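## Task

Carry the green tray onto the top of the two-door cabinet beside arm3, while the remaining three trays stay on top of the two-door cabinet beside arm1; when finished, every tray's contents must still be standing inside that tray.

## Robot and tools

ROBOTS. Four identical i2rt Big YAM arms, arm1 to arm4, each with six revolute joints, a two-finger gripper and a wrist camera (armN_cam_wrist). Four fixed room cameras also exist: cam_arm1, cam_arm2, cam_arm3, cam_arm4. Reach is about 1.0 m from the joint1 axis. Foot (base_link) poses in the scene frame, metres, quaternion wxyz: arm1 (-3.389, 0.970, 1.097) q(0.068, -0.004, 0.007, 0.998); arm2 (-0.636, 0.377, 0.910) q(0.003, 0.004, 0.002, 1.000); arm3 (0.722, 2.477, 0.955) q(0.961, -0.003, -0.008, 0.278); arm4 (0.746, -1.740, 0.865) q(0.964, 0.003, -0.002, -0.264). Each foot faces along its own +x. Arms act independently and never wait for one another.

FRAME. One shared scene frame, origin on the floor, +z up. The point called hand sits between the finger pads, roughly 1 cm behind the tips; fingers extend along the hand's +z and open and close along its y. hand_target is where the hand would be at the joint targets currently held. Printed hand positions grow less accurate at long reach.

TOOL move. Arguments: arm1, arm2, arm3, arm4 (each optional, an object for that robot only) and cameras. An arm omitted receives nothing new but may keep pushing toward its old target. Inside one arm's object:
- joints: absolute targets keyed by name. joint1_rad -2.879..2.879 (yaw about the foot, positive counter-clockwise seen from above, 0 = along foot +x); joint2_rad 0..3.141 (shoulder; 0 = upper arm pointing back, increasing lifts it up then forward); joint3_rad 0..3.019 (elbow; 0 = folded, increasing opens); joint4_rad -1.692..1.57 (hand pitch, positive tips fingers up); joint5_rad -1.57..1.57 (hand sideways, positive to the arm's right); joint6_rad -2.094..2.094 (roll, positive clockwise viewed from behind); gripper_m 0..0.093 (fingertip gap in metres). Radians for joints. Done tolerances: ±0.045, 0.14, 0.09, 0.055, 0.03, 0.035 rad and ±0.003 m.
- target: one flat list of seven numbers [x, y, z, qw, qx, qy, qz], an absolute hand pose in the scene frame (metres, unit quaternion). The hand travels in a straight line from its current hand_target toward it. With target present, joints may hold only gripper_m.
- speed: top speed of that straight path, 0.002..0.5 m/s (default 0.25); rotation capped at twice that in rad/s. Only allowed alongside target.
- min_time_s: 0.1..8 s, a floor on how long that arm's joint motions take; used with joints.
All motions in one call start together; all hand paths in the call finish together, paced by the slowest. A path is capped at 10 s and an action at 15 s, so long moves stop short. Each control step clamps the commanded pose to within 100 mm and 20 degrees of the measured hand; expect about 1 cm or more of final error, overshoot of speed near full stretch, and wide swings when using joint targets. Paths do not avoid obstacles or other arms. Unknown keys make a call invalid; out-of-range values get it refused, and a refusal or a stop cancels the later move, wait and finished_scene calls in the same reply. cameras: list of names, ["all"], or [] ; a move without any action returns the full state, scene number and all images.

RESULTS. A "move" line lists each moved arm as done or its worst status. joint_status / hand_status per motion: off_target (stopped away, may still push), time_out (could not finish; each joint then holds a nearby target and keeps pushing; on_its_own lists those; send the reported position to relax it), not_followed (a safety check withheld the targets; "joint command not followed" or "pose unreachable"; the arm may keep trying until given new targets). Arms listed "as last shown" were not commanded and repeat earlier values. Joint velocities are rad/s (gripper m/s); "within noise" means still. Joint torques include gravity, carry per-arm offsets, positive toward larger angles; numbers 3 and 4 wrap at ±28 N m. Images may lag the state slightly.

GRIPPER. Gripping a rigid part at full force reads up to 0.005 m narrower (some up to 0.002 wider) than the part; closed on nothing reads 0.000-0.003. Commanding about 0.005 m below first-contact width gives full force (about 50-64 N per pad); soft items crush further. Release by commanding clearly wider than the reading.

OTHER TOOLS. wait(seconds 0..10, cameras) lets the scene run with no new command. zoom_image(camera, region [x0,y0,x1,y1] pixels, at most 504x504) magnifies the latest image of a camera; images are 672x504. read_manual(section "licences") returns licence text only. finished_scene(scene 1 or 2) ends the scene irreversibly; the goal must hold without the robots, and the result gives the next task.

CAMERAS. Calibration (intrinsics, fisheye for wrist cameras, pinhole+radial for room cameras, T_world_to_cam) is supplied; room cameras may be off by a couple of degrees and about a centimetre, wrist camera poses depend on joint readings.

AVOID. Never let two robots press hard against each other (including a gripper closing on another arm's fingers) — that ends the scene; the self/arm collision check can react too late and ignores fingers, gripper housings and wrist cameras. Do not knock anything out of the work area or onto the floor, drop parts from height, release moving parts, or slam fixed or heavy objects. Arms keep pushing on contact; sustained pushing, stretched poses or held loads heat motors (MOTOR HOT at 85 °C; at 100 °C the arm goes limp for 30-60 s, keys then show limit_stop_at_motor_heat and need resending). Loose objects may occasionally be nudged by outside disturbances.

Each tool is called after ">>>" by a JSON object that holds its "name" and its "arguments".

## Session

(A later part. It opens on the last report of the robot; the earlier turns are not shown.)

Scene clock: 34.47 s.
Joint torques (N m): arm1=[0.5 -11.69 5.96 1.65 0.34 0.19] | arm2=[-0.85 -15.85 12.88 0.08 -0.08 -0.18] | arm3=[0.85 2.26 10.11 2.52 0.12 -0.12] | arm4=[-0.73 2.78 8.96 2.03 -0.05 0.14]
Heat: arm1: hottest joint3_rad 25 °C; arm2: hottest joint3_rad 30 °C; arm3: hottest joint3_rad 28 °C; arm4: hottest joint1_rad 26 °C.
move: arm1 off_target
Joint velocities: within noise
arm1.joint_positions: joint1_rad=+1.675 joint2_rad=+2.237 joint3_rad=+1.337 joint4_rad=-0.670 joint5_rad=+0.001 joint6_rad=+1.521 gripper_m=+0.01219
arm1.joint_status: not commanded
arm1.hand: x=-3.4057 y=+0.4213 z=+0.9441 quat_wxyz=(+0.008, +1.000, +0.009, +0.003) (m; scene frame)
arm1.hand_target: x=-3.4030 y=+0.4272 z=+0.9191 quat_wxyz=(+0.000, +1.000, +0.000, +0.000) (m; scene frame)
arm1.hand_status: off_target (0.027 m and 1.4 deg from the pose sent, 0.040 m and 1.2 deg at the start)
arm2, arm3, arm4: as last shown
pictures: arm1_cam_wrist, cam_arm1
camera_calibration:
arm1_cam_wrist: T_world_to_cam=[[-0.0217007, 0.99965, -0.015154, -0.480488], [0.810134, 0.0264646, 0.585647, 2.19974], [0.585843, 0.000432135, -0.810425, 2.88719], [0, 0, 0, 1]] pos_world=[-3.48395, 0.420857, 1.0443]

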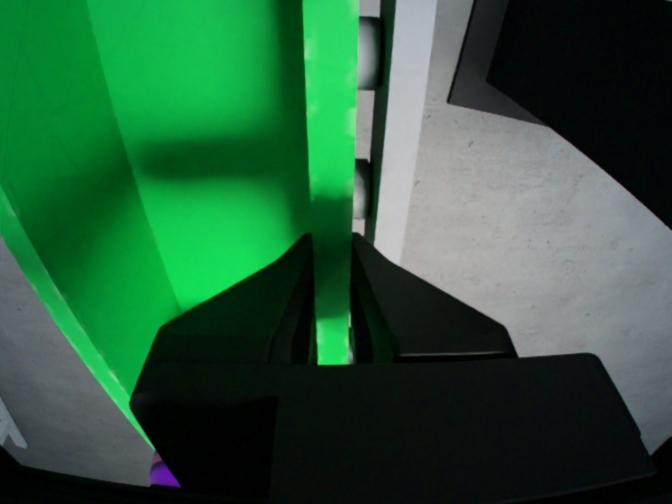

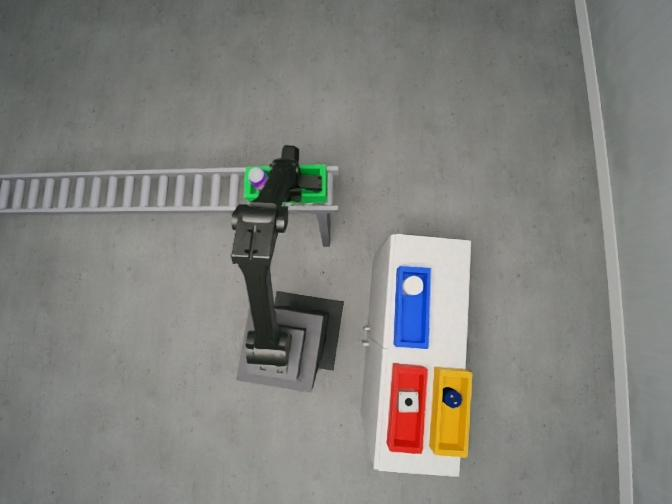

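>>> {"name": "move", "arguments": {"arm1": {"target":[-3.405,0.426,0.935,0.0,1,0,0],"speed":0.08}}}

>>> {"name": "move", "arguments": {"arm1": {"joints":{"gripper_m":0.035}}}}

>>> {"name": "move", "arguments": {"arm1": {"target":[-3.405,0.426,1.06,0,1,0,0],"speed":0.5}, "cameras": ["cam_arm1","arm1_cam_wrist"]}}

>>> {"name": "zoom_image", "arguments": {"camera": "cam_arm1", "region": [140, 120, 340, 250]}}

Scene clock: 36.37 s.
Joint torques (N m): arm1=[0.26 -13.98 5.75 0.34 0.35 0.16] | arm2=[-0.85 -15.85 12.89 0.09 -0.08 -0.19] | arm3=[0.85 2.32 10.17 2.52 0.12 -0.13] | arm4=[-0.73 2.84 8.96 2.04 -0.05 0.13]
Heat: arm1: hottest joint3_rad 25 °C; arm2: hottest joint3_rad 30 °C; arm3: hottest joint3_rad 28 °C; arm4: hottest joint1_rad 26 °C.
move: arm1 done
Joint velocities: within noise
arm1.joint_positions: joint1_rad=+1.675 joint2_rad=+2.237 joint3_rad=+1.337 joint4_rad=-0.671 joint5_rad=+0.001 joint6_rad=+1.521 gripper_m=+0.01219
arm1.joint_status: not commanded
arm1.hand: x=-3.4057 y=+0.4215 z=+0.9441 quat_wxyz=(+0.008, +1.000, +0.009, +0.003) (m; scene frame)
arm1.hand_target: x=-3.4050 y=+0.4262 z=+0.9351 quat_wxyz=(+0.000, +1.000, +0.000, +0.000) (m; scene frame)
arm1.hand_status: done (0.010 m and 1.4 deg from the pose sent, 0.010 m and 1.4 deg at the start)
arm2, arm3, arm4: as last shown
pictures: none

Scene clock: 37.00 s.
Joint torques (N m): arm1=[0.38 -14.04 5.82 0.34 0.16 -0.02] | arm2=[-0.85 -15.85 12.88 0.09 -0.09 -0.18] | arm3=[0.79 2.32 10.14 2.52 0.12 -0.13] | arm4=[-0.73 2.78 8.98 2.02 -0.05 0.14]
Heat: arm1: hottest joint3_rad 25 °C; arm2: hottest joint3_rad 30 °C; arm3: hottest joint3_rad 28 °C; arm4: hottest joint1_rad 26 °C.
move: arm1 done
Joint velocities: within noise
arm1.joint_positions: joint1_rad=+1.675 joint2_rad=+2.237 joint3_rad=+1.336 joint4_rad=-0.671 joint5_rad=+0.006 joint6_rad=+1.534 gripper_m=+0.03491
arm1.joint_status: all done
arm1.hand: x=-3.4065 y=+0.4221 z=+0.9439 quat_wxyz=(+0.007, +1.000, +0.002, +0.001) (m; scene frame)
arm1.hand_target: x=-3.4050 y=+0.4262 z=+0.9351 quat_wxyz=(+0.000, +1.000, +0.000, +0.000) (m; scene frame)
arm1.hand_status: not commanded
arm2, arm3, arm4: as last shown
pictures: none

Scene clock: 38.20 s.
Joint torques (N m): arm1=[0.26 -12.92 9.26 -0.31 0.16 0.01] | arm2=[-0.91 -15.85 12.89 0.09 -0.09 -0.19] | arm3=[1.03 2.37 10.14 2.55 0.13 -0.12] | arm4=[-0.73 2.78 8.96 2.03 -0.05 0.14]
Heat: arm1: hottest joint3_rad 25 °C; arm2: hottest joint3_rad 31 °C; arm3: hottest joint3_rad 28 °C; arm4: hottest joint1_rad 26 °C.
move: arm1 done
Joint velocities: within noise
arm1.joint_positions: joint1_rad=+1.676 joint2_rad=+2.005 joint3_rad=+1.330 joint4_rad=-0.902 joint5_rad=+0.006 joint6_rad=+1.537 gripper_m=+0.03496
arm1.joint_status: not commanded
arm1.hand: x=-3.4066 y=+0.4305 z=+1.0636 quat_wxyz=(+0.004, +1.000, +0.001, +0.001) (m; scene frame)
arm1.hand_target: x=-3.4050 y=+0.4261 z=+1.0600 quat_wxyz=(+0.000, +1.000, +0.000, +0.000) (m; scene frame)
arm1.hand_status: done (0.006 m and 0.5 deg from the pose sent, 0.116 m and 0.8 deg at the start)
arm2: as last shown
arm3.joint_positions: joint1_rad=+0.827 joint2_rad=+0.635 joint3_rad=+1.493 joint4_rad=-1.192 joint5_rad=+0.128 joint6_rad=+0.670 gripper_m=+0.09396
arm3.joint_status: not commanded
arm3.hand: x=+0.7771 y=+2.7101 z=+1.5737 quat_wxyz=(-0.349, +0.256, -0.771, -0.466) (m; scene frame)
arm3.hand_target: x=+0.7762 y=+2.7061 z=+1.5860 quat_wxyz=(-0.354, +0.253, -0.764, -0.477) (m; scene frame)
arm3.hand_status: not commanded
arm4.joint_positions: joint1_rad=-0.546 joint2_rad=+0.615 joint3_rad=+1.544 joint4_rad=-1.256 joint5_rad=-0.261 joint6_rad=-0.380 gripper_m=+0.09396
arm4.joint_status: not commanded
arm4.hand: x=+0.8806 y=-1.9065 z=+1.4980 quat_wxyz=(-0.502, -0.207, -0.782, +0.305) (m; scene frame)
arm4.hand_target: x=+0.8787 y=-1.9029 z=+1.5072 quat_wxyz=(-0.508, -0.204, -0.776, +0.312) (m; scene frame)
arm4.hand_status: not commanded
pictures: arm1_cam_wrist, cam_arm1
camera_calibration:
arm1_cam_wrist: T_world_to_cam=[[-0.00720439, 0.999942, -0.00805162, -0.446268], [0.813062, 0.0105449, 0.582081, 2.15086], [0.582132, -0.00235293, -0.813091, 2.97589], [0, 0, 0, 1]] pos_world=[-3.48436, 0.430563, 1.1641]

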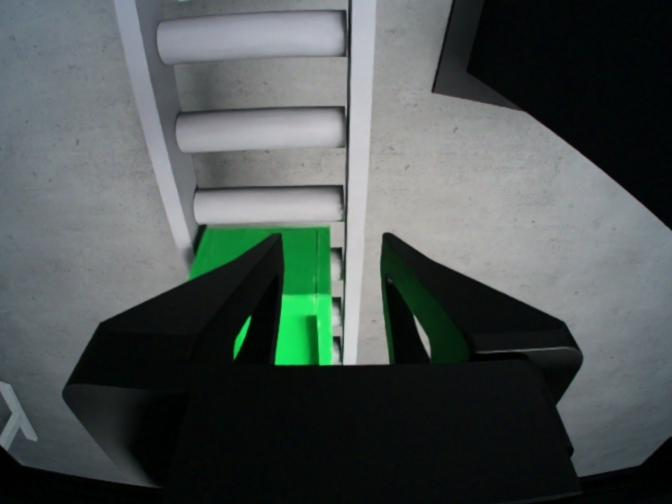

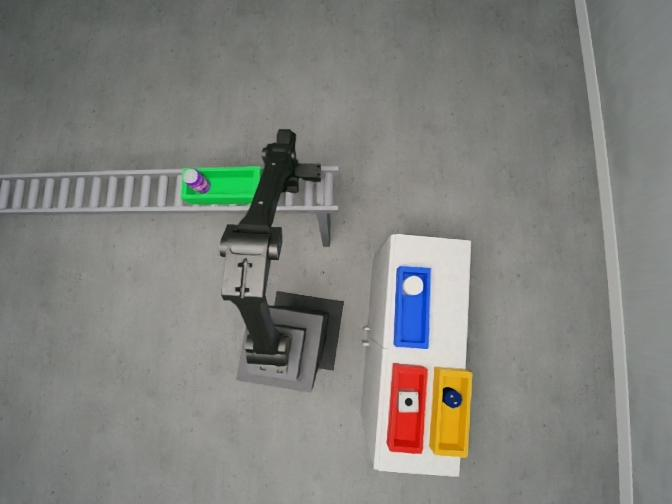

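Scaled by 2.520 from the camera's 672x504 image, which has a finer 960x720 frame.

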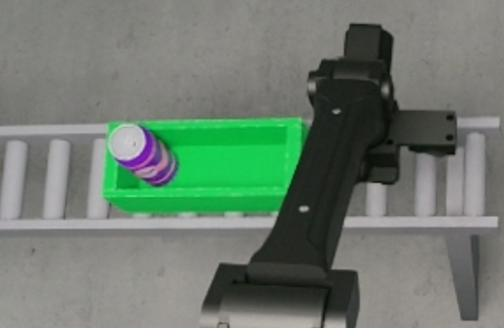

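>>> {"name": "move", "arguments": {"arm3": {"target":[1.08,2.16,1.0,0,0.963,0.270,0],"speed":0.4,"joints":{"gripper_m":0.05}}, "cameras": []}}

>>> {"name": "wait", "arguments": {"seconds": 7, "cameras": ["cam_arm2","arm2_cam_wrist","arm3_cam_wrist"]}}

>>> {"name": "zoom_image", "arguments": {"camera": "cam_arm2", "region": [330, 240, 480, 360]}}

>>> {"name": "zoom_image", "arguments": {"camera": "arm2_cam_wrist", "region": [130, 0, 630, 300]}}

Scene clock: 47.60 s.
Joint torques (N m): arm1=[0.26 -12.81 9.31 -0.29 0.16 0.01] | arm2=[-0.85 -15.85 12.88 0.08 -0.09 -0.19] | arm3=[1.67 -13.63 4.18 -2.02 0.43 -0.26] | arm4=[-0.73 2.84 8.96 2.03 -0.05 0.14]
Heat: arm1: hottest joint3_rad 25 °C; arm2: hottest joint3_rad 32 °C; arm3: hottest joint3_rad 28 °C; arm4: hottest joint1_rad 26 °C.
move: arm3 moving
Joint velocities: within noise
arm1, arm4: as last shown
arm2.joint_positions: joint1_rad=-0.196 joint2_rad=+1.859 joint3_rad=+1.834 joint4_rad=-1.599 joint5_rad=+0.008 joint6_rad=-0.202 gripper_m=+0.09396
arm2.joint_status: not commanded
arm2.hand: x=-1.1854 y=+0.4927 z=+1.1310 quat_wxyz=(+0.003, +1.000, +0.000, +0.023) (m; scene frame)
arm2.hand_target: x=-1.1987 y=+0.4998 z=+1.1500 quat_wxyz=(+0.000, +1.000, +0.000, +0.000) (m; scene frame)
arm2.hand_status: not commanded
arm3.joint_positions: joint1_rad=-0.923 joint2_rad=+2.207 joint3_rad=+1.217 joint4_rad=-1.678 joint5_rad=+1.580 joint6_rad=-2.089 gripper_m=+0.05008
arm3.joint_status: all done
arm3.hand: x=+1.0784 y=+2.1563 z=+1.0047 quat_wxyz=(+0.695, +0.698, -0.114, -0.133) (m; scene frame)
arm3.hand_target: x=+1.0800 y=+2.1604 z=+1.0000 quat_wxyz=(+0.693, +0.700, -0.094, -0.144) (m; scene frame)
arm3.hand_status: moving (0.006 m and 100.3 deg from the pose sent, 0.850 m and 175.6 deg at the start; pose on its path clipped on 252 of 270 steps; a joint's target at an end of its range on 195 of 270 steps)
pictures: none
No camera images: "cameras" was empty.

Scene clock: 54.60 s.
Joint torques (N m): arm1=[0.26 -12.81 9.29 -0.29 0.16 0.01] | arm2=[-0.85 -15.85 12.89 0.08 -0.09 -0.18] | arm3=[1.55 -13.68 4.14 -2.06 0.45 -0.27] | arm4=[-0.73 2.84 8.96 2.03 -0.05 0.14]
Heat: arm1: hottest joint3_rad 25 °C; arm2: hottest joint3_rad 33 °C; arm3: hottest joint3_rad 27 °C; arm4: hottest joint1_rad 26 °C.
Joint velocities: within noise
arm1.joint_positions: joint1_rad=+1.676 joint2_rad=+2.005 joint3_rad=+1.330 joint4_rad=-0.902 joint5_rad=+0.006 joint6_rad=+1.537 gripper_m=+0.03496
arm1.joint_status: not commanded
arm1.hand: x=-3.4066 y=+0.4305 z=+1.0636 quat_wxyz=(+0.004, +1.000, +0.001, +0.001) (m; scene frame)
arm1.hand_target: x=-3.4050 y=+0.4261 z=+1.0600 quat_wxyz=(+0.000, +1.000, +0.000, +0.000) (m; scene frame)
arm1.hand_status: not commanded
arm2.joint_positions: joint1_rad=-0.196 joint2_rad=+1.859 joint3_rad=+1.834 joint4_rad=-1.599 joint5_rad=+0.008 joint6_rad=-0.202 gripper_m=+0.09396
arm2.joint_status: not commanded
arm2.hand: x=-1.1854 y=+0.4927 z=+1.1310 quat_wxyz=(+0.003, +1.000, +0.000, +0.023) (m; scene frame)
arm2.hand_target: x=-1.1987 y=+0.4998 z=+1.1500 quat_wxyz=(+0.000, +1.000, +0.000, +0.000) (m; scene frame)
arm2.hand_status: not commanded
arm3.joint_positions: joint1_rad=-0.923 joint2_rad=+2.207 joint3_rad=+1.217 joint4_rad=-1.678 joint5_rad=+1.581 joint6_rad=-2.089 gripper_m=+0.05008
arm3.joint_status: all done
arm3.hand: x=+1.0784 y=+2.1563 z=+1.0047 quat_wxyz=(+0.695, +0.698, -0.113, -0.133) (m; scene frame)
arm3.hand_target: x=+1.0799 y=+2.1604 z=+0.9999 quat_wxyz=(+0.693, +0.700, -0.094, -0.144) (m; scene frame)
arm3.hand_status: off_target (0.006 m and 100.3 deg from the pose sent, 0.850 m and 175.6 deg at the start; pose on its path clipped on 252 of 270 steps; a joint's target at an end of its range on 195 of 270 steps)
arm4.joint_positions: joint1_rad=-0.546 joint2_rad=+0.615 joint3_rad=+1.544 joint4_rad=-1.256 joint5_rad=-0.261 joint6_rad=-0.380 gripper_m=+0.09396
arm4.joint_status: not commanded
arm4.hand: x=+0.8806 y=-1.9065 z=+1.4980 quat_wxyz=(-0.502, -0.207, -0.782, +0.305) (m; scene frame)
arm4.hand_target: x=+0.8787 y=-1.9029 z=+1.5072 quat_wxyz=(-0.508, -0.204, -0.776, +0.312) (m; scene frame)
arm4.hand_status: not commanded
wait: 7.00 s; at rest by 0.27 s
pictures: arm2_cam_wrist, arm3_cam_wrist, cam_arm2
camera_calibration:
arm2_cam_wrist: T_world_to_cam=[[-0.0356716, 0.999357, 0.0036943, -0.544192], [0.78375, 0.0256817, 0.620545, 0.21811], [0.620051, 0.0250312, -0.784162, 1.7339], [0, 0, 0, 1]] pos_world=[-1.26546, 0.494838, 1.22633]
arm3_cam_wrist: T_world_to_cam=[[-0.0337663, 0.0213223, -0.999202, 0.992393], [0.960795, 0.275982, -0.0265791, -1.60196], [0.275195, -0.960926, -0.0298052, 1.93368], [0, 0, 0, 1]] pos_world=[1.04052, 2.27908, 1.00666]

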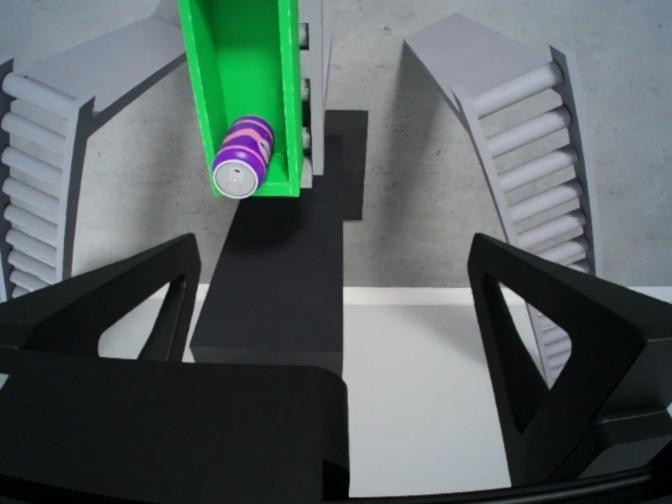

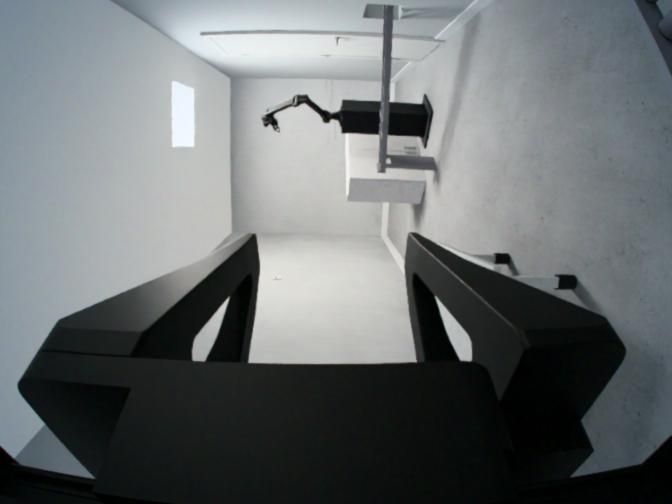

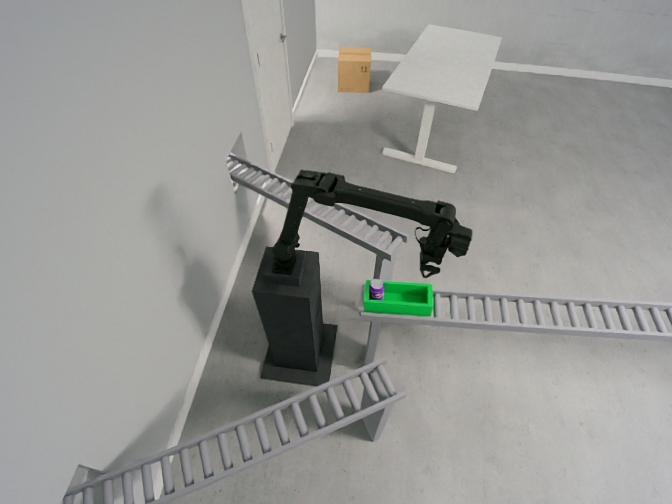

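Scaled by 3.360 from the camera's 672x504 image, which has a finer 960x720 frame.

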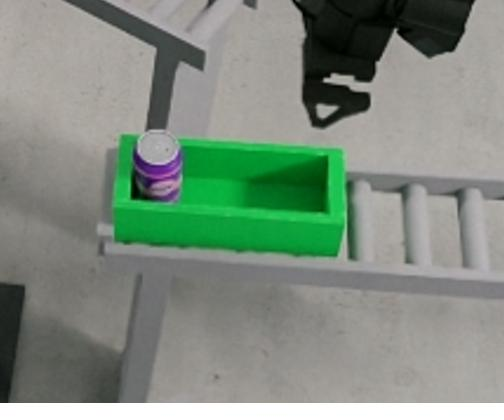

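Scaled by 1.008 from the camera's 672x504 image, which has a finer 960x720 frame.

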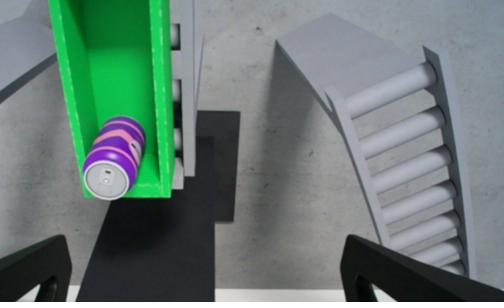

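>>> {"name": "move", "arguments": {"arm2": {"target":[-1.148,0.351,0.87,0,0.9998,0.0175,0],"speed":0.3,"joints":{"gripper_m":0.045}}, "arm3": {"joints":{"joint1_rad":-1.2,"joint2_rad":1.827,"joint3_rad":1.354,"joint4_rad":-1.1,"joint5_rad":0,"joint6_rad":1.52},"min_time_s":5}, "cameras": ["arm2_cam_wrist","arm3_cam_wrist","cam_arm2"]}}

>>> {"name": "zoom_image", "arguments": {"camera": "cam_arm2", "region": [330, 220, 480, 340]}}

Scene clock: 63.30 s.
Joint torques (N m): arm1=[0.26 -12.86 9.31 -0.28 0.16 0.01] | arm2=[-0.21 -15.44 6.63 0.77 0.03 -0.01] | arm3=[0.44 -15.79 11.82 0.65 0.08 0.06] | arm4=[-0.73 2.78 8.96 2.03 -0.05 0.14]
Heat: arm1: hottest joint3_rad 25 °C; arm2: hottest joint3_rad 33 °C; arm3: hottest joint3_rad 27 °C; arm4: hottest joint1_rad 26 °C.
move: arm2 done; arm3 done
Joint velocities: within noise
arm1, arm4: as last shown
arm2.joint_positions: joint1_rad=+0.058 joint2_rad=+1.957 joint3_rad=+1.235 joint4_rad=-0.869 joint5_rad=+0.003 joint6_rad=+0.010 gripper_m=+0.04507
arm2.joint_status: all done
arm2.hand: x=-1.1441 y=+0.3515 z=+0.8692 quat_wxyz=(+0.000, +1.000, +0.021, +0.006) (m; scene frame)
arm2.hand_target: x=-1.1479 y=+0.3510 z=+0.8700 quat_wxyz=(+0.000, +1.000, +0.017, +0.000) (m; scene frame)
arm2.hand_status: done (0.004 m and 0.8 deg from the pose sent, 0.299 m and 3.3 deg at the start)
arm3.joint_positions: joint1_rad=-1.192 joint2_rad=+1.846 joint3_rad=+1.313 joint4_rad=-1.112 joint5_rad=+0.002 joint6_rad=+1.508 gripper_m=+0.05009
arm3.joint_status: all done
arm3.hand: x=+1.1261 y=+2.1818 z=+0.9978 quat_wxyz=(+0.028, -0.876, -0.482, +0.010) (m; scene frame)
arm3.hand_target: x=+1.1414 y=+2.1655 z=+1.0205 quat_wxyz=(-0.004, -0.881, -0.473, -0.006) (m; scene frame)
arm3.hand_status: not commanded
pictures: arm2_cam_wrist, arm3_cam_wrist, cam_arm2
camera_calibration:
arm2_cam_wrist: T_world_to_cam=[[-0.0774947, 0.996935, 0.0107008, -0.453687], [0.802269, 0.0559833, 0.594332, 0.385134], [0.591912, 0.0546426, -0.804148, 1.4815], [0, 0, 0, 1]] pos_world=[-1.22106, 0.349782, 0.967302]
arm3_cam_wrist: T_world_to_cam=[[-0.848441, 0.524934, 0.0677664, -0.259461], [0.456311, 0.660562, 0.596186, -2.54745], [0.268195, 0.536751, -0.799981, -0.546373], [0, 0, 0, 1]] pos_world=[1.08883, 2.11222, 1.09925]

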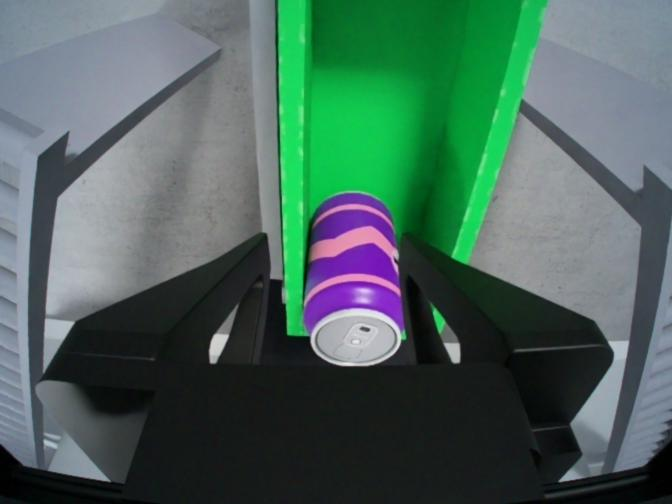

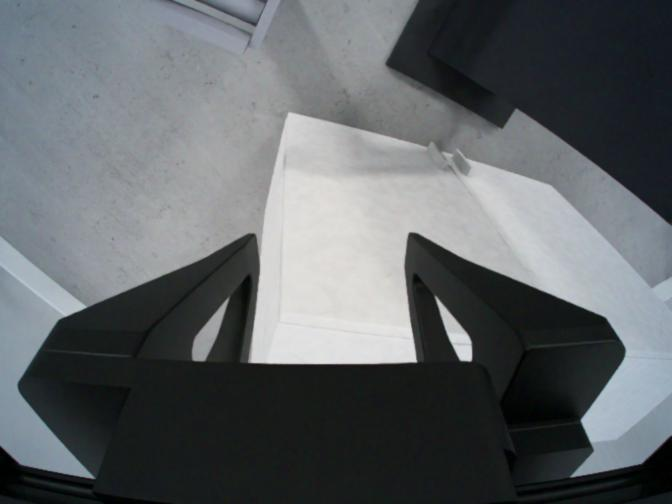

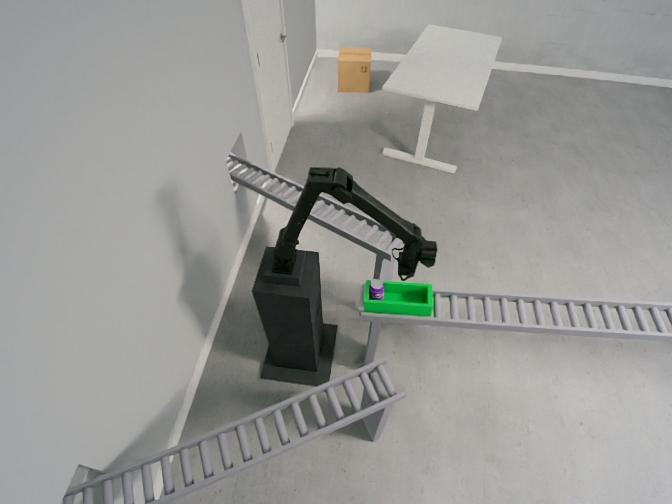

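Scaled by 3.360 from the camera's 672x504 image, which has a finer 960x720 frame.

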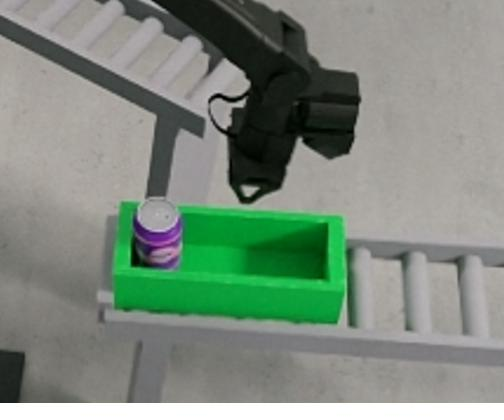

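>>> {"name": "move", "arguments": {"arm2": {"target":[-1.137,0.338,0.80,0,0.9995,0.026,0],"speed":0.12}, "cameras": ["arm2_cam_wrist"]}}

Scene clock: 65.47 s.
Joint torques (N m): arm1=[0.32 -12.86 9.29 -0.29 0.16 0.01] | arm2=[0.38 -15.15 5.41 0.79 0.03 -0.02] | arm3=[0.56 -15.85 11.84 0.66 0.06 0.04] | arm4=[-0.73 2.84 8.98 2.03 -0.05 0.14]
Heat: arm1: hottest joint3_rad 25 °C; arm2: hottest joint3_rad 32 °C; arm3: hottest joint3_rad 27 °C; arm4: hottest joint1_rad 26 °C.
move: arm2 done
Joint velocities: within noise
arm1, arm3, arm4: as last shown
arm2.joint_positions: joint1_rad=+0.078 joint2_rad=+2.062 joint3_rad=+1.185 joint4_rad=-0.701 joint5_rad=+0.003 joint6_rad=+0.019 gripper_m=+0.04507
arm2.joint_status: not commanded
arm2.hand: x=-1.1375 y=+0.3415 z=+0.8043 quat_wxyz=(+0.000, +1.000, +0.027, +0.000) (m; scene frame)
arm2.hand_target: x=-1.1370 y=+0.3380 z=+0.8001 quat_wxyz=(+0.000, +1.000, +0.026, +0.000) (m; scene frame)
arm2.hand_status: done (0.006 m and 0.1 deg from the pose sent, 0.071 m and 0.9 deg at the start)
arm3.hand: x=+1.1261 y=+2.1818 z=+0.9978 quat_wxyz=(+0.028, -0.876, -0.481, +0.010) (m; scene frame)
pictures: arm2_cam_wrist
camera_calibration:
arm2_cam_wrist: T_world_to_cam=[[-0.0883597, 0.996026, 0.0111687, -0.454939], [0.808794, 0.0651962, 0.584466, 0.431252], [0.581416, 0.0606765, -0.811341, 1.41773], [0, 0, 0, 1]] pos_world=[-1.21328, 0.338992, 0.903289]

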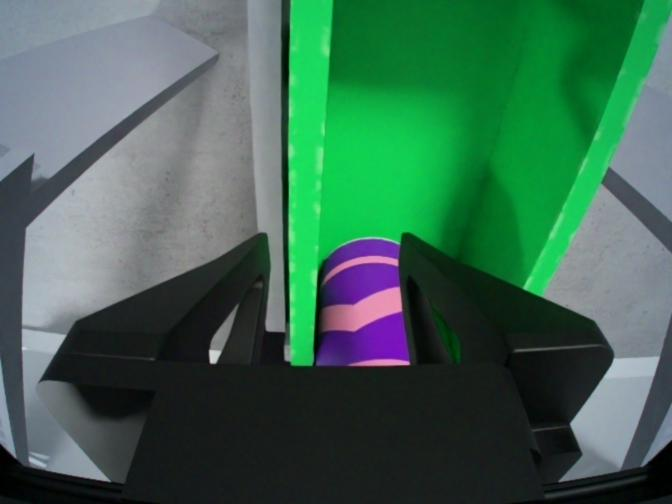

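>>> {"name": "move", "arguments": {"arm2": {"target":[-1.144,0.335,0.770,0,0.9995,0.026,0],"speed":0.08}, "cameras": ["arm2_cam_wrist","cam_arm2"]}}

>>> {"name": "zoom_image", "arguments": {"camera": "cam_arm2", "region": [330, 220, 480, 340]}}

Scene clock: 67.23 s.
Joint torques (N m): arm1=[0.26 -12.86 9.29 -0.29 0.16 0.01] | arm2=[0.44 -15.33 6.67 0.75 0.02 -0.01] | arm3=[0.38 -15.91 11.79 0.68 0.08 0.04] | arm4=[-0.73 2.78 8.98 2.03 -0.05 0.14]
Heat: arm1: hottest joint3_rad 25 °C; arm2: hottest joint3_rad 32 °C; arm3: hottest joint3_rad 28 °C; arm4: hottest joint1_rad 26 °C.
move: arm2 off_target
Joint velocities: within noise
arm1, arm3, arm4: as last shown
arm2.joint_positions: joint1_rad=+0.082 joint2_rad=+2.136 joint3_rad=+1.185 joint4_rad=-0.652 joint5_rad=+0.003 joint6_rad=+0.024 gripper_m=+0.04507
arm2.joint_status: not commanded
arm2.hand: x=-1.1310 y=+0.3402 z=+0.7690 quat_wxyz=(-0.001, +1.000, +0.026, +0.012) (m; scene frame)
arm2.hand_target: x=-1.1437 y=+0.3350 z=+0.7702 quat_wxyz=(+0.000, +1.000, +0.026, +0.000) (m; scene frame)
arm2.hand_status: off_target (0.014 m and 1.4 deg from the pose sent, 0.035 m and 0.1 deg at the start)
pictures: arm2_cam_wrist, cam_arm2
camera_calibration:
arm2_cam_wrist: T_world_to_cam=[[-0.0872064, 0.99613, 0.0109956, -0.451247], [0.794662, 0.0629041, 0.603784, 0.416619], [0.600756, 0.0613917, -0.797072, 1.39599], [0, 0, 0, 1]] pos_world=[-1.20907, 0.337592, 0.866115]

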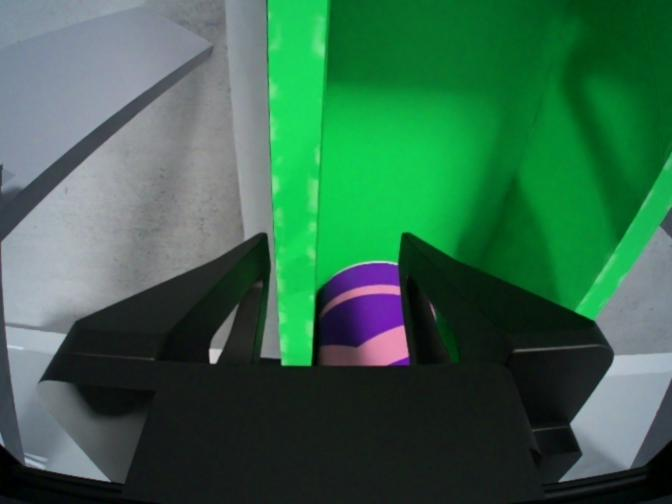

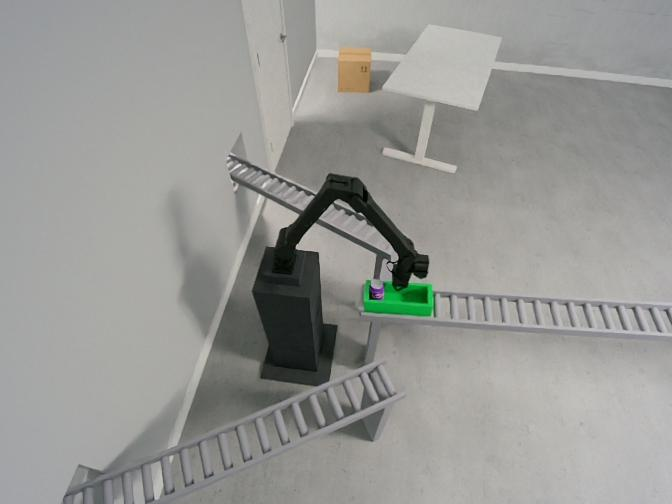

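Scaled by 3.360 from the camera's 672x504 image, which has a finer 960x720 frame.

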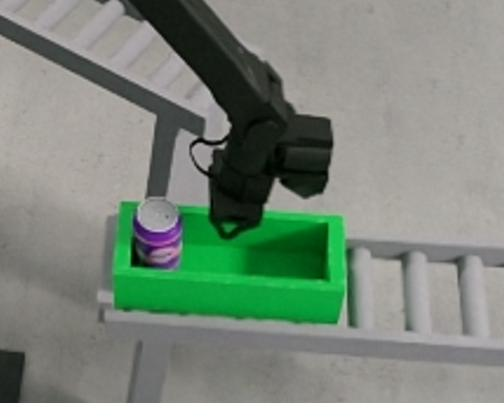

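>>> {"name": "move", "arguments": {"arm2": {"target":[-1.134,0.327,0.772,0,0.9995,0.026,0],"speed":0.08}}}

>>> {"name": "move", "arguments": {"arm2": {"joints":{"gripper_m":0.002}}}}

>>> {"name": "move", "arguments": {"arm2": {"target":[-1.15,0.335,0.83,0,0.9995,0.026,0],"speed":0.06}, "cameras": ["arm2_cam_wrist","cam_arm2"]}}

>>> {"name": "zoom_image", "arguments": {"camera": "cam_arm2", "region": [330, 220, 480, 340]}}

Scene clock: 68.83 s.
Joint torques (N m): arm1=[0.26 -12.81 9.31 -0.29 0.16 0.01] | arm2=[0.38 -16.62 4.53 0.76 0.02 0] | arm3=[0.44 -15.97 11.82 0.69 0.08 0.06] | arm4=[-0.73 2.84 8.96 2.03 -0.05 0.13]
Heat: arm1: hottest joint3_rad 25 °C; arm2: hottest joint3_rad 32 °C; arm3: hottest joint3_rad 28 °C; arm4: hottest joint1_rad 26 °C.
move: arm2 done
Joint velocities: within noise
arm1, arm3, arm4: as last shown
arm2.joint_positions: joint1_rad=+0.101 joint2_rad=+2.136 joint3_rad=+1.185 joint4_rad=-0.640 joint5_rad=+0.003 joint6_rad=+0.041 gripper_m=+0.04507
arm2.joint_status: not commanded
arm2.hand: x=-1.1333 y=+0.3307 z=+0.7690 quat_wxyz=(-0.001, +1.000, +0.027, +0.006) (m; scene frame)
arm2.hand_target: x=-1.1340 y=+0.3270 z=+0.7720 quat_wxyz=(+0.000, +1.000, +0.026, +0.000) (m; scene frame)
arm2.hand_status: done (0.005 m and 0.7 deg from the pose sent, 0.014 m and 1.4 deg at the start)
pictures: none

Scene clock: 69.53 s.
Joint torques (N m): arm1=[0.32 -12.81 9.31 -0.28 0.16 0] | arm2=[0.21 -16.62 4.57 0.66 0.05 -0.19] | arm3=[0.56 -15.85 11.84 0.68 0.06 0.04] | arm4=[-0.73 2.78 8.96 2.03 -0.05 0.13]
Heat: arm1: hottest joint3_rad 25 °C; arm2: hottest joint3_rad 32 °C; arm3: hottest joint3_rad 28 °C; arm4: hottest joint1_rad 26 °C.
move: arm2 off_target
Joint velocities: within noise
arm1, arm3, arm4: as last shown
arm2.joint_positions: joint1_rad=+0.103 joint2_rad=+2.136 joint3_rad=+1.184 joint4_rad=-0.637 joint5_rad=+0.003 joint6_rad=+0.058 gripper_m=+0.01184
arm2.joint_status: gripper_m off_target (ended at +0.01187, target +0.00200)
arm2.hand: x=-1.1336 y=+0.3294 z=+0.7689 quat_wxyz=(+0.000, +1.000, +0.020, +0.005) (m; scene frame)
arm2.hand_target: x=-1.1340 y=+0.3270 z=+0.7720 quat_wxyz=(+0.000, +1.000, +0.026, +0.000) (m; scene frame)
arm2.hand_status: not commanded
pictures: none

Scene clock: 71.13 s.
Joint torques (N m): arm1=[0.26 -12.86 9.31 -0.29 0.16 0.01] | arm2=[-0.91 -19.31 8.31 -0.53 0.18 -0.18] | arm3=[0.32 -15.85 11.81 0.7 0.08 0.05] | arm4=[-0.73 2.78 8.96 2.02 -0.05 0.14]
Heat: arm1: hottest joint3_rad 25 °C; arm2: hottest joint3_rad 32 °C; arm3: hottest joint3_rad 28 °C; arm4: hottest joint1_rad 26 °C.
move: arm2 off_target
Joint velocities: within noise
arm1, arm3, arm4: as last shown
arm2.joint_positions: joint1_rad=+0.097 joint2_rad=+2.083 joint3_rad=+1.184 joint4_rad=-0.750 joint5_rad=-0.001 joint6_rad=+0.039 gripper_m=+0.01184
arm2.joint_status: not commanded
arm2.hand: x=-1.1196 y=+0.3328 z=+0.7949 quat_wxyz=(-0.001, +0.999, +0.026, +0.035) (m; scene frame)
arm2.hand_target: x=-1.1486 y=+0.3351 z=+0.8300 quat_wxyz=(+0.000, +1.000, +0.026, +0.000) (m; scene frame)
arm2.hand_status: off_target (0.046 m and 4.0 deg from the pose sent, 0.064 m and 0.9 deg at the start)
pictures: arm2_cam_wrist, cam_arm2
camera_calibration:
arm2_cam_wrist: T_world_to_cam=[[-0.0878975, 0.996099, 0.00782272, -0.441502], [0.766371, 0.062605, 0.63934, 0.332507], [0.636356, 0.0621915, -0.768884, 1.42738], [0, 0, 0, 1]] pos_world=[-1.20195, 0.330192, 0.88836]

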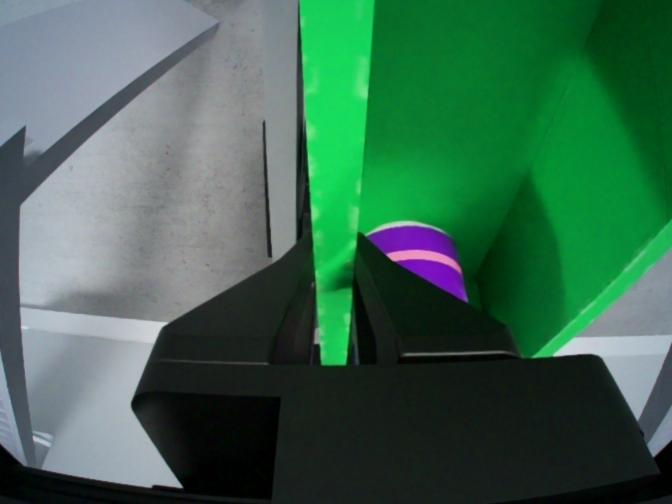

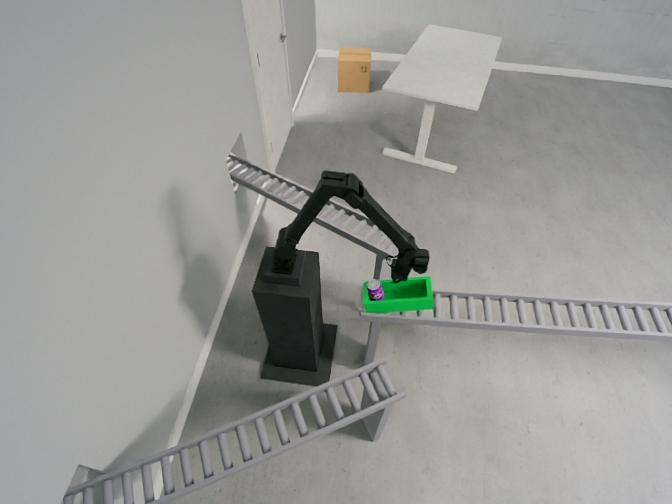

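Scaled by 3.360 from the camera's 672x504 image, which has a finer 960x720 frame.

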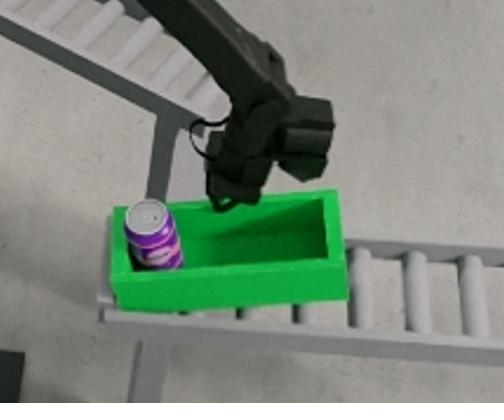

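>>> {"name": "move", "arguments": {"arm2": {"target":[-1.134,0.329,0.765,0,0.9995,0.026,0],"speed":0.08}}}

>>> {"name": "move", "arguments": {"arm2": {"joints":{"gripper_m":0.03}}}}

>>> {"name": "move", "arguments": {"arm2": {"target":[-1.114,0.331,0.774,0,0.9995,0.026,0],"speed":0.05}, "cameras": ["arm2_cam_wrist","cam_arm2"]}}

>>> {"name": "zoom_image", "arguments": {"camera": "cam_arm2", "region": [330, 220, 480, 340]}}

Scene clock: 73.23 s.
Joint torques (N m): arm1=[0.26 -12.81 9.31 -0.29 0.16 0.01] | arm2=[0.26 -15.27 4.83 1.13 0.09 -0.19] | arm3=[0.5 -15.97 11.84 0.69 0.08 0.05] | arm4=[-0.73 2.78 8.96 2.03 -0.05 0.14]
Heat: arm1: hottest joint3_rad 25 °C; arm2: hottest joint3_rad 32 °C; arm3: hottest joint3_rad 28 °C; arm4: hottest joint1_rad 26 °C.
move: arm2 done
Joint velocities: within noise
arm1, arm3, arm4: as last shown
arm2.joint_positions: joint1_rad=+0.098 joint2_rad=+2.132 joint3_rad=+1.181 joint4_rad=-0.635 joint5_rad=+0.001 joint6_rad=+0.055 gripper_m=+0.01184
arm2.joint_status: not commanded
arm2.hand: x=-1.1332 y=+0.3317 z=+0.7698 quat_wxyz=(+0.000, +1.000, +0.019, +0.004) (m; scene frame)
arm2.hand_target: x=-1.1340 y=+0.3290 z=+0.7651 quat_wxyz=(+0.000, +1.000, +0.026, +0.000) (m; scene frame)
arm2.hand_status: done (0.006 m and 1.0 deg from the pose sent, 0.033 m and 4.0 deg at the start)
pictures: none

Scene clock: 73.80 s.
Joint torques (N m): arm1=[0.26 -12.81 9.31 -0.29 0.16 0.01] | arm2=[0.26 -15.27 4.85 0.8 0.09 -0.19] | arm3=[0.56 -15.85 11.84 0.69 0.08 0.05] | arm4=[-0.73 2.78 8.96 2.03 -0.05 0.14]
Heat: arm1: hottest joint3_rad 25 °C; arm2: hottest joint3_rad 32 °C; arm3: hottest joint3_rad 28 °C; arm4: hottest joint1_rad 26 °C.
move: arm2 done
Joint velocities: within noise
arm1.joint_positions: joint1_rad=+1.676 joint2_rad=+2.005 joint3_rad=+1.330 joint4_rad=-0.902 joint5_rad=+0.006 joint6_rad=+1.537 gripper_m=+0.03496
arm1.joint_status: not commanded
arm1.hand: x=-3.4066 y=+0.4305 z=+1.0636 quat_wxyz=(+0.004, +1.000, +0.001, +0.001) (m; scene frame)
arm1.hand_target: x=-3.4050 y=+0.4261 z=+1.0600 quat_wxyz=(+0.000, +1.000, +0.000, +0.000) (m; scene frame)
arm1.hand_status: not commanded
arm2.joint_positions: joint1_rad=+0.098 joint2_rad=+2.132 joint3_rad=+1.181 joint4_rad=-0.626 joint5_rad=+0.001 joint6_rad=+0.054 gripper_m=+0.02987
arm2.joint_status: all done
arm2.hand: x=-1.1356 y=+0.3315 z=+0.7698 quat_wxyz=(+0.001, +1.000, +0.019, -0.001) (m; scene frame)
arm2.hand_target: x=-1.1340 y=+0.3290 z=+0.7651 quat_wxyz=(+0.000, +1.000, +0.026, +0.000) (m; scene frame)
arm2.hand_status: not commanded
arm3: as last shown
arm4.joint_positions: joint1_rad=-0.546 joint2_rad=+0.615 joint3_rad=+1.544 joint4_rad=-1.256 joint5_rad=-0.261 joint6_rad=-0.380 gripper_m=+0.09396
arm4.joint_status: not commanded
arm4.hand: x=+0.8806 y=-1.9065 z=+1.4980 quat_wxyz=(-0.502, -0.207, -0.782, +0.305) (m; scene frame)
arm4.hand_target: x=+0.8787 y=-1.9029 z=+1.5072 quat_wxyz=(-0.508, -0.204, -0.776, +0.312) (m; scene frame)
arm4.hand_status: not commanded
pictures: none

Scene clock: 74.97 s.
Joint torques (N m): arm1=[0.26 -12.81 9.31 -0.29 0.16 0.01] | arm2=[0.26 -16.56 4.3 0.75 0.09 -0.18] | arm3=[0.32 -15.79 11.81 0.65 0.09 0.05] | arm4=[-0.73 2.78 8.96 2.02 -0.05 0.14]
Heat: arm1: hottest joint3_rad 25 °C; arm2: hottest joint3_rad 32 °C; arm3: hottest joint3_rad 28 °C; arm4: hottest joint1_rad 26 °C.
move: arm2 done
Joint velocities: within noise
arm1, arm4: as last shown
arm2.joint_positions: joint1_rad=+0.098 joint2_rad=+2.107 joint3_rad=+1.117 joint4_rad=-0.608 joint5_rad=+0.001 joint6_rad=+0.054 gripper_m=+0.02995
arm2.joint_status: not commanded
arm2.hand: x=-1.1110 y=+0.3338 z=+0.7675 quat_wxyz=(+0.000, +1.000, +0.019, +0.010) (m; scene frame)
arm2.hand_target: x=-1.1139 y=+0.3310 z=+0.7739 quat_wxyz=(+0.000, +1.000, +0.026, +0.000) (m; scene frame)
arm2.hand_status: done (0.008 m and 1.4 deg from the pose sent, 0.022 m and 0.8 deg at the start)
arm3.joint_positions: joint1_rad=-1.192 joint2_rad=+1.846 joint3_rad=+1.313 joint4_rad=-1.112 joint5_rad=+0.002 joint6_rad=+1.508 gripper_m=+0.05009
arm3.joint_status: not commanded
arm3.hand: x=+1.1261 y=+2.1818 z=+0.9978 quat_wxyz=(+0.028, -0.876, -0.481, +0.010) (m; scene frame)
arm3.hand_target: x=+1.1414 y=+2.1655 z=+1.0205 quat_wxyz=(-0.004, -0.881, -0.473, -0.006) (m; scene frame)
arm3.hand_status: not commanded
pictures: arm2_cam_wrist, cam_arm2
camera_calibration:
arm2_cam_wrist: T_world_to_cam=[[-0.0733585, 0.997253, 0.0101996, -0.427485], [0.798186, 0.0525772, 0.600113, 0.412181], [0.597928, 0.0521645, -0.79985, 1.38526], [0, 0, 0, 1]] pos_world=[-1.18865, 0.332378, 0.865009]

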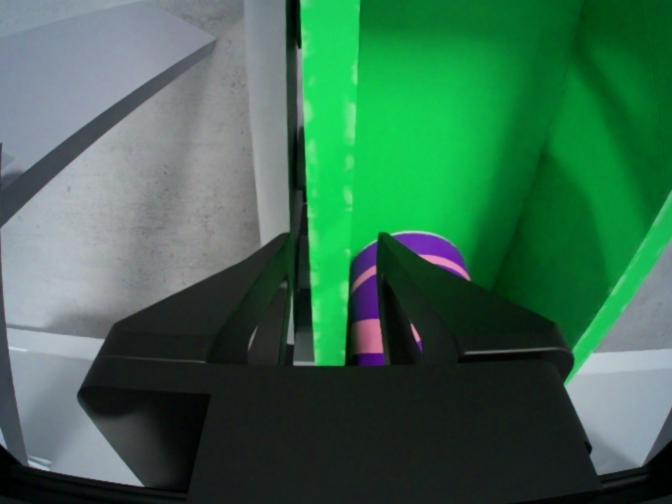

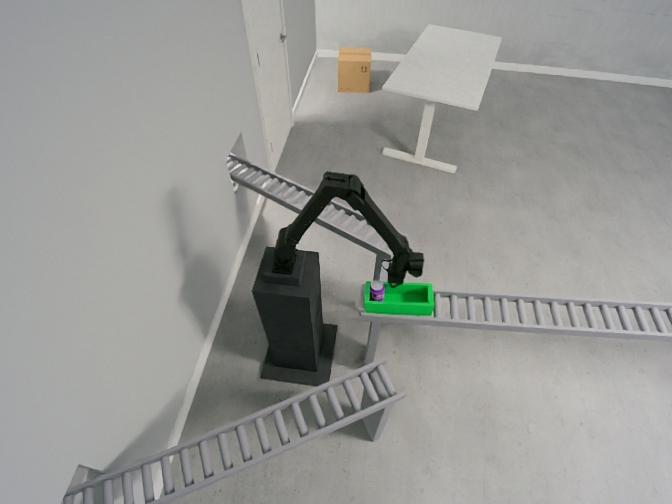

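Scaled by 3.360 from the camera's 672x504 image, which has a finer 960x720 frame.

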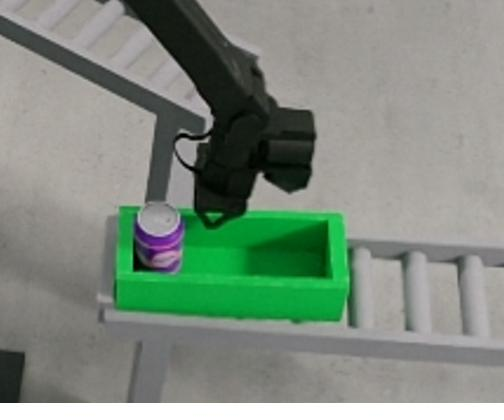

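>>> {"name": "move", "arguments": {"arm2": {"target":[-1.104,0.329,0.772,0,0.9995,0.026,0],"speed":0.05}}}

>>> {"name": "move", "arguments": {"arm2": {"joints":{"gripper_m":0.001}}}}

>>> {"name": "move", "arguments": {"arm2": {"target":[-1.115,0.331,0.84,0,0.9992,0.026,-0.03],"speed":0.06}, "cameras": ["arm2_cam_wrist","cam_arm2"]}}

>>> {"name": "zoom_image", "arguments": {"camera": "cam_arm2", "region": [330, 220, 480, 340]}}

Scene clock: 76.40 s.
Joint torques (N m): arm1=[0.26 -12.86 9.31 -0.29 0.16 0.01] | arm2=[0.5 -16.5 4.08 0.68 0.08 -0.12] | arm3=[0.5 -15.97 11.81 0.68 0.08 0.06] | arm4=[-0.73 2.78 8.96 2.03 -0.04 0.14]
Heat: arm1: hottest joint3_rad 25 °C; arm2: hottest joint3_rad 31 °C; arm3: hottest joint3_rad 28 °C; arm4: hottest joint1_rad 26 °C.
move: arm2 done
Joint velocities: within noise
arm1, arm3, arm4: as last shown
arm2.joint_positions: joint1_rad=+0.101 joint2_rad=+2.100 joint3_rad=+1.086 joint4_rad=-0.587 joint5_rad=+0.001 joint6_rad=+0.054 gripper_m=+0.02995
arm2.joint_status: not commanded
arm2.hand: x=-1.1008 y=+0.3331 z=+0.7647 quat_wxyz=(+0.000, +1.000, +0.021, +0.011) (m; scene frame)
arm2.hand_target: x=-1.1040 y=+0.3290 z=+0.7719 quat_wxyz=(+0.000, +1.000, +0.026, +0.000) (m; scene frame)
arm2.hand_status: done (0.009 m and 1.4 deg from the pose sent, 0.010 m and 1.4 deg at the start)
pictures: none

Scene clock: 77.00 s.
Joint torques (N m): arm1=[0.32 -12.81 9.29 -0.27 0.16 0.01] | arm2=[0.38 -16.38 4.08 0.72 0.01 -0.16] | arm3=[0.5 -15.97 11.84 0.65 0.07 0.04] | arm4=[-0.73 2.84 8.96 2.03 -0.05 0.14]
Heat: arm1: hottest joint3_rad 25 °C; arm2: hottest joint3_rad 31 °C; arm3: hottest joint3_rad 28 °C; arm4: hottest joint1_rad 26 °C.
move: arm2 off_target
Joint velocities: within noise
arm1, arm3, arm4: as last shown
arm2.joint_positions: joint1_rad=+0.103 joint2_rad=+2.099 joint3_rad=+1.086 joint4_rad=-0.586 joint5_rad=+0.003 joint6_rad=+0.058 gripper_m=+0.01195
arm2.joint_status: gripper_m off_target (ended at +0.01198, target +0.00100)
arm2.hand: x=-1.1010 y=+0.3327 z=+0.7648 quat_wxyz=(-0.001, +1.000, +0.020, +0.010) (m; scene frame)
arm2.hand_target: x=-1.1039 y=+0.3290 z=+0.7719 quat_wxyz=(+0.000, +1.000, +0.026, +0.000) (m; scene frame)
arm2.hand_status: not commanded
pictures: none

Scene clock: 78.90 s.
Joint torques (N m): arm1=[0.32 -12.81 9.29 -0.29 0.16 0.01] | arm2=[0.03 -17.96 5.81 0.06 0.26 -0.18] | arm3=[0.5 -15.97 11.85 0.69 0.07 0.05] | arm4=[-0.73 2.78 8.98 2.03 -0.05 0.14]
Heat: arm1: hottest joint3_rad 25 °C; arm2: hottest joint3_rad 31 °C; arm3: hottest joint3_rad 28 °C; arm4: hottest joint1_rad 26 °C.
move: arm2 off_target
Joint velocities: within noise
arm1, arm3, arm4: as last shown
arm2.joint_positions: joint1_rad=+0.103 joint2_rad=+1.975 joint3_rad=+1.064 joint4_rad=-0.651 joint5_rad=+0.001 joint6_rad=+0.055 gripper_m=+0.01195
arm2.joint_status: not commanded
arm2.hand: x=-1.1034 y=+0.3321 z=+0.8156 quat_wxyz=(+0.002, +1.000, +0.021, -0.008) (m; scene frame)
arm2.hand_target: x=-1.1148 y=+0.3310 z=+0.8394 quat_wxyz=(+0.000, +0.999, +0.026, -0.030) (m; scene frame)
arm2.hand_status: off_target (0.027 m and 2.6 deg from the pose sent, 0.076 m and 4.7 deg at the start)
pictures: arm2_cam_wrist, cam_arm2
camera_calibration:
arm2_cam_wrist: T_world_to_cam=[[-0.0763699, 0.997041, 0.00879807, -0.427888], [0.818691, 0.0576674, 0.571332, 0.421774], [0.569134, 0.0508355, -0.820672, 1.40492], [0, 0, 0, 1]] pos_world=[-1.17757, 0.33088, 0.915768]

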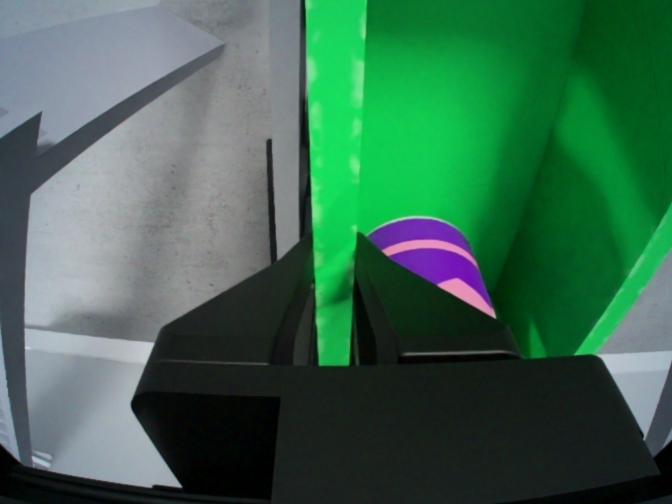

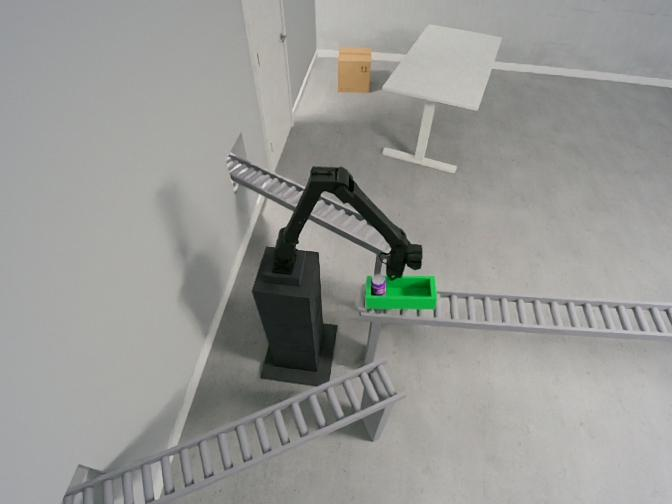

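Scaled by 3.360 from the camera's 672x504 image, which has a finer 960x720 frame.

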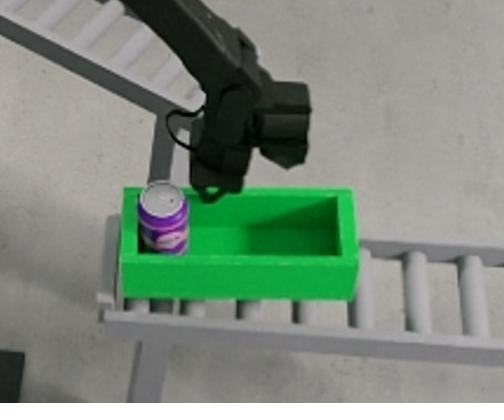

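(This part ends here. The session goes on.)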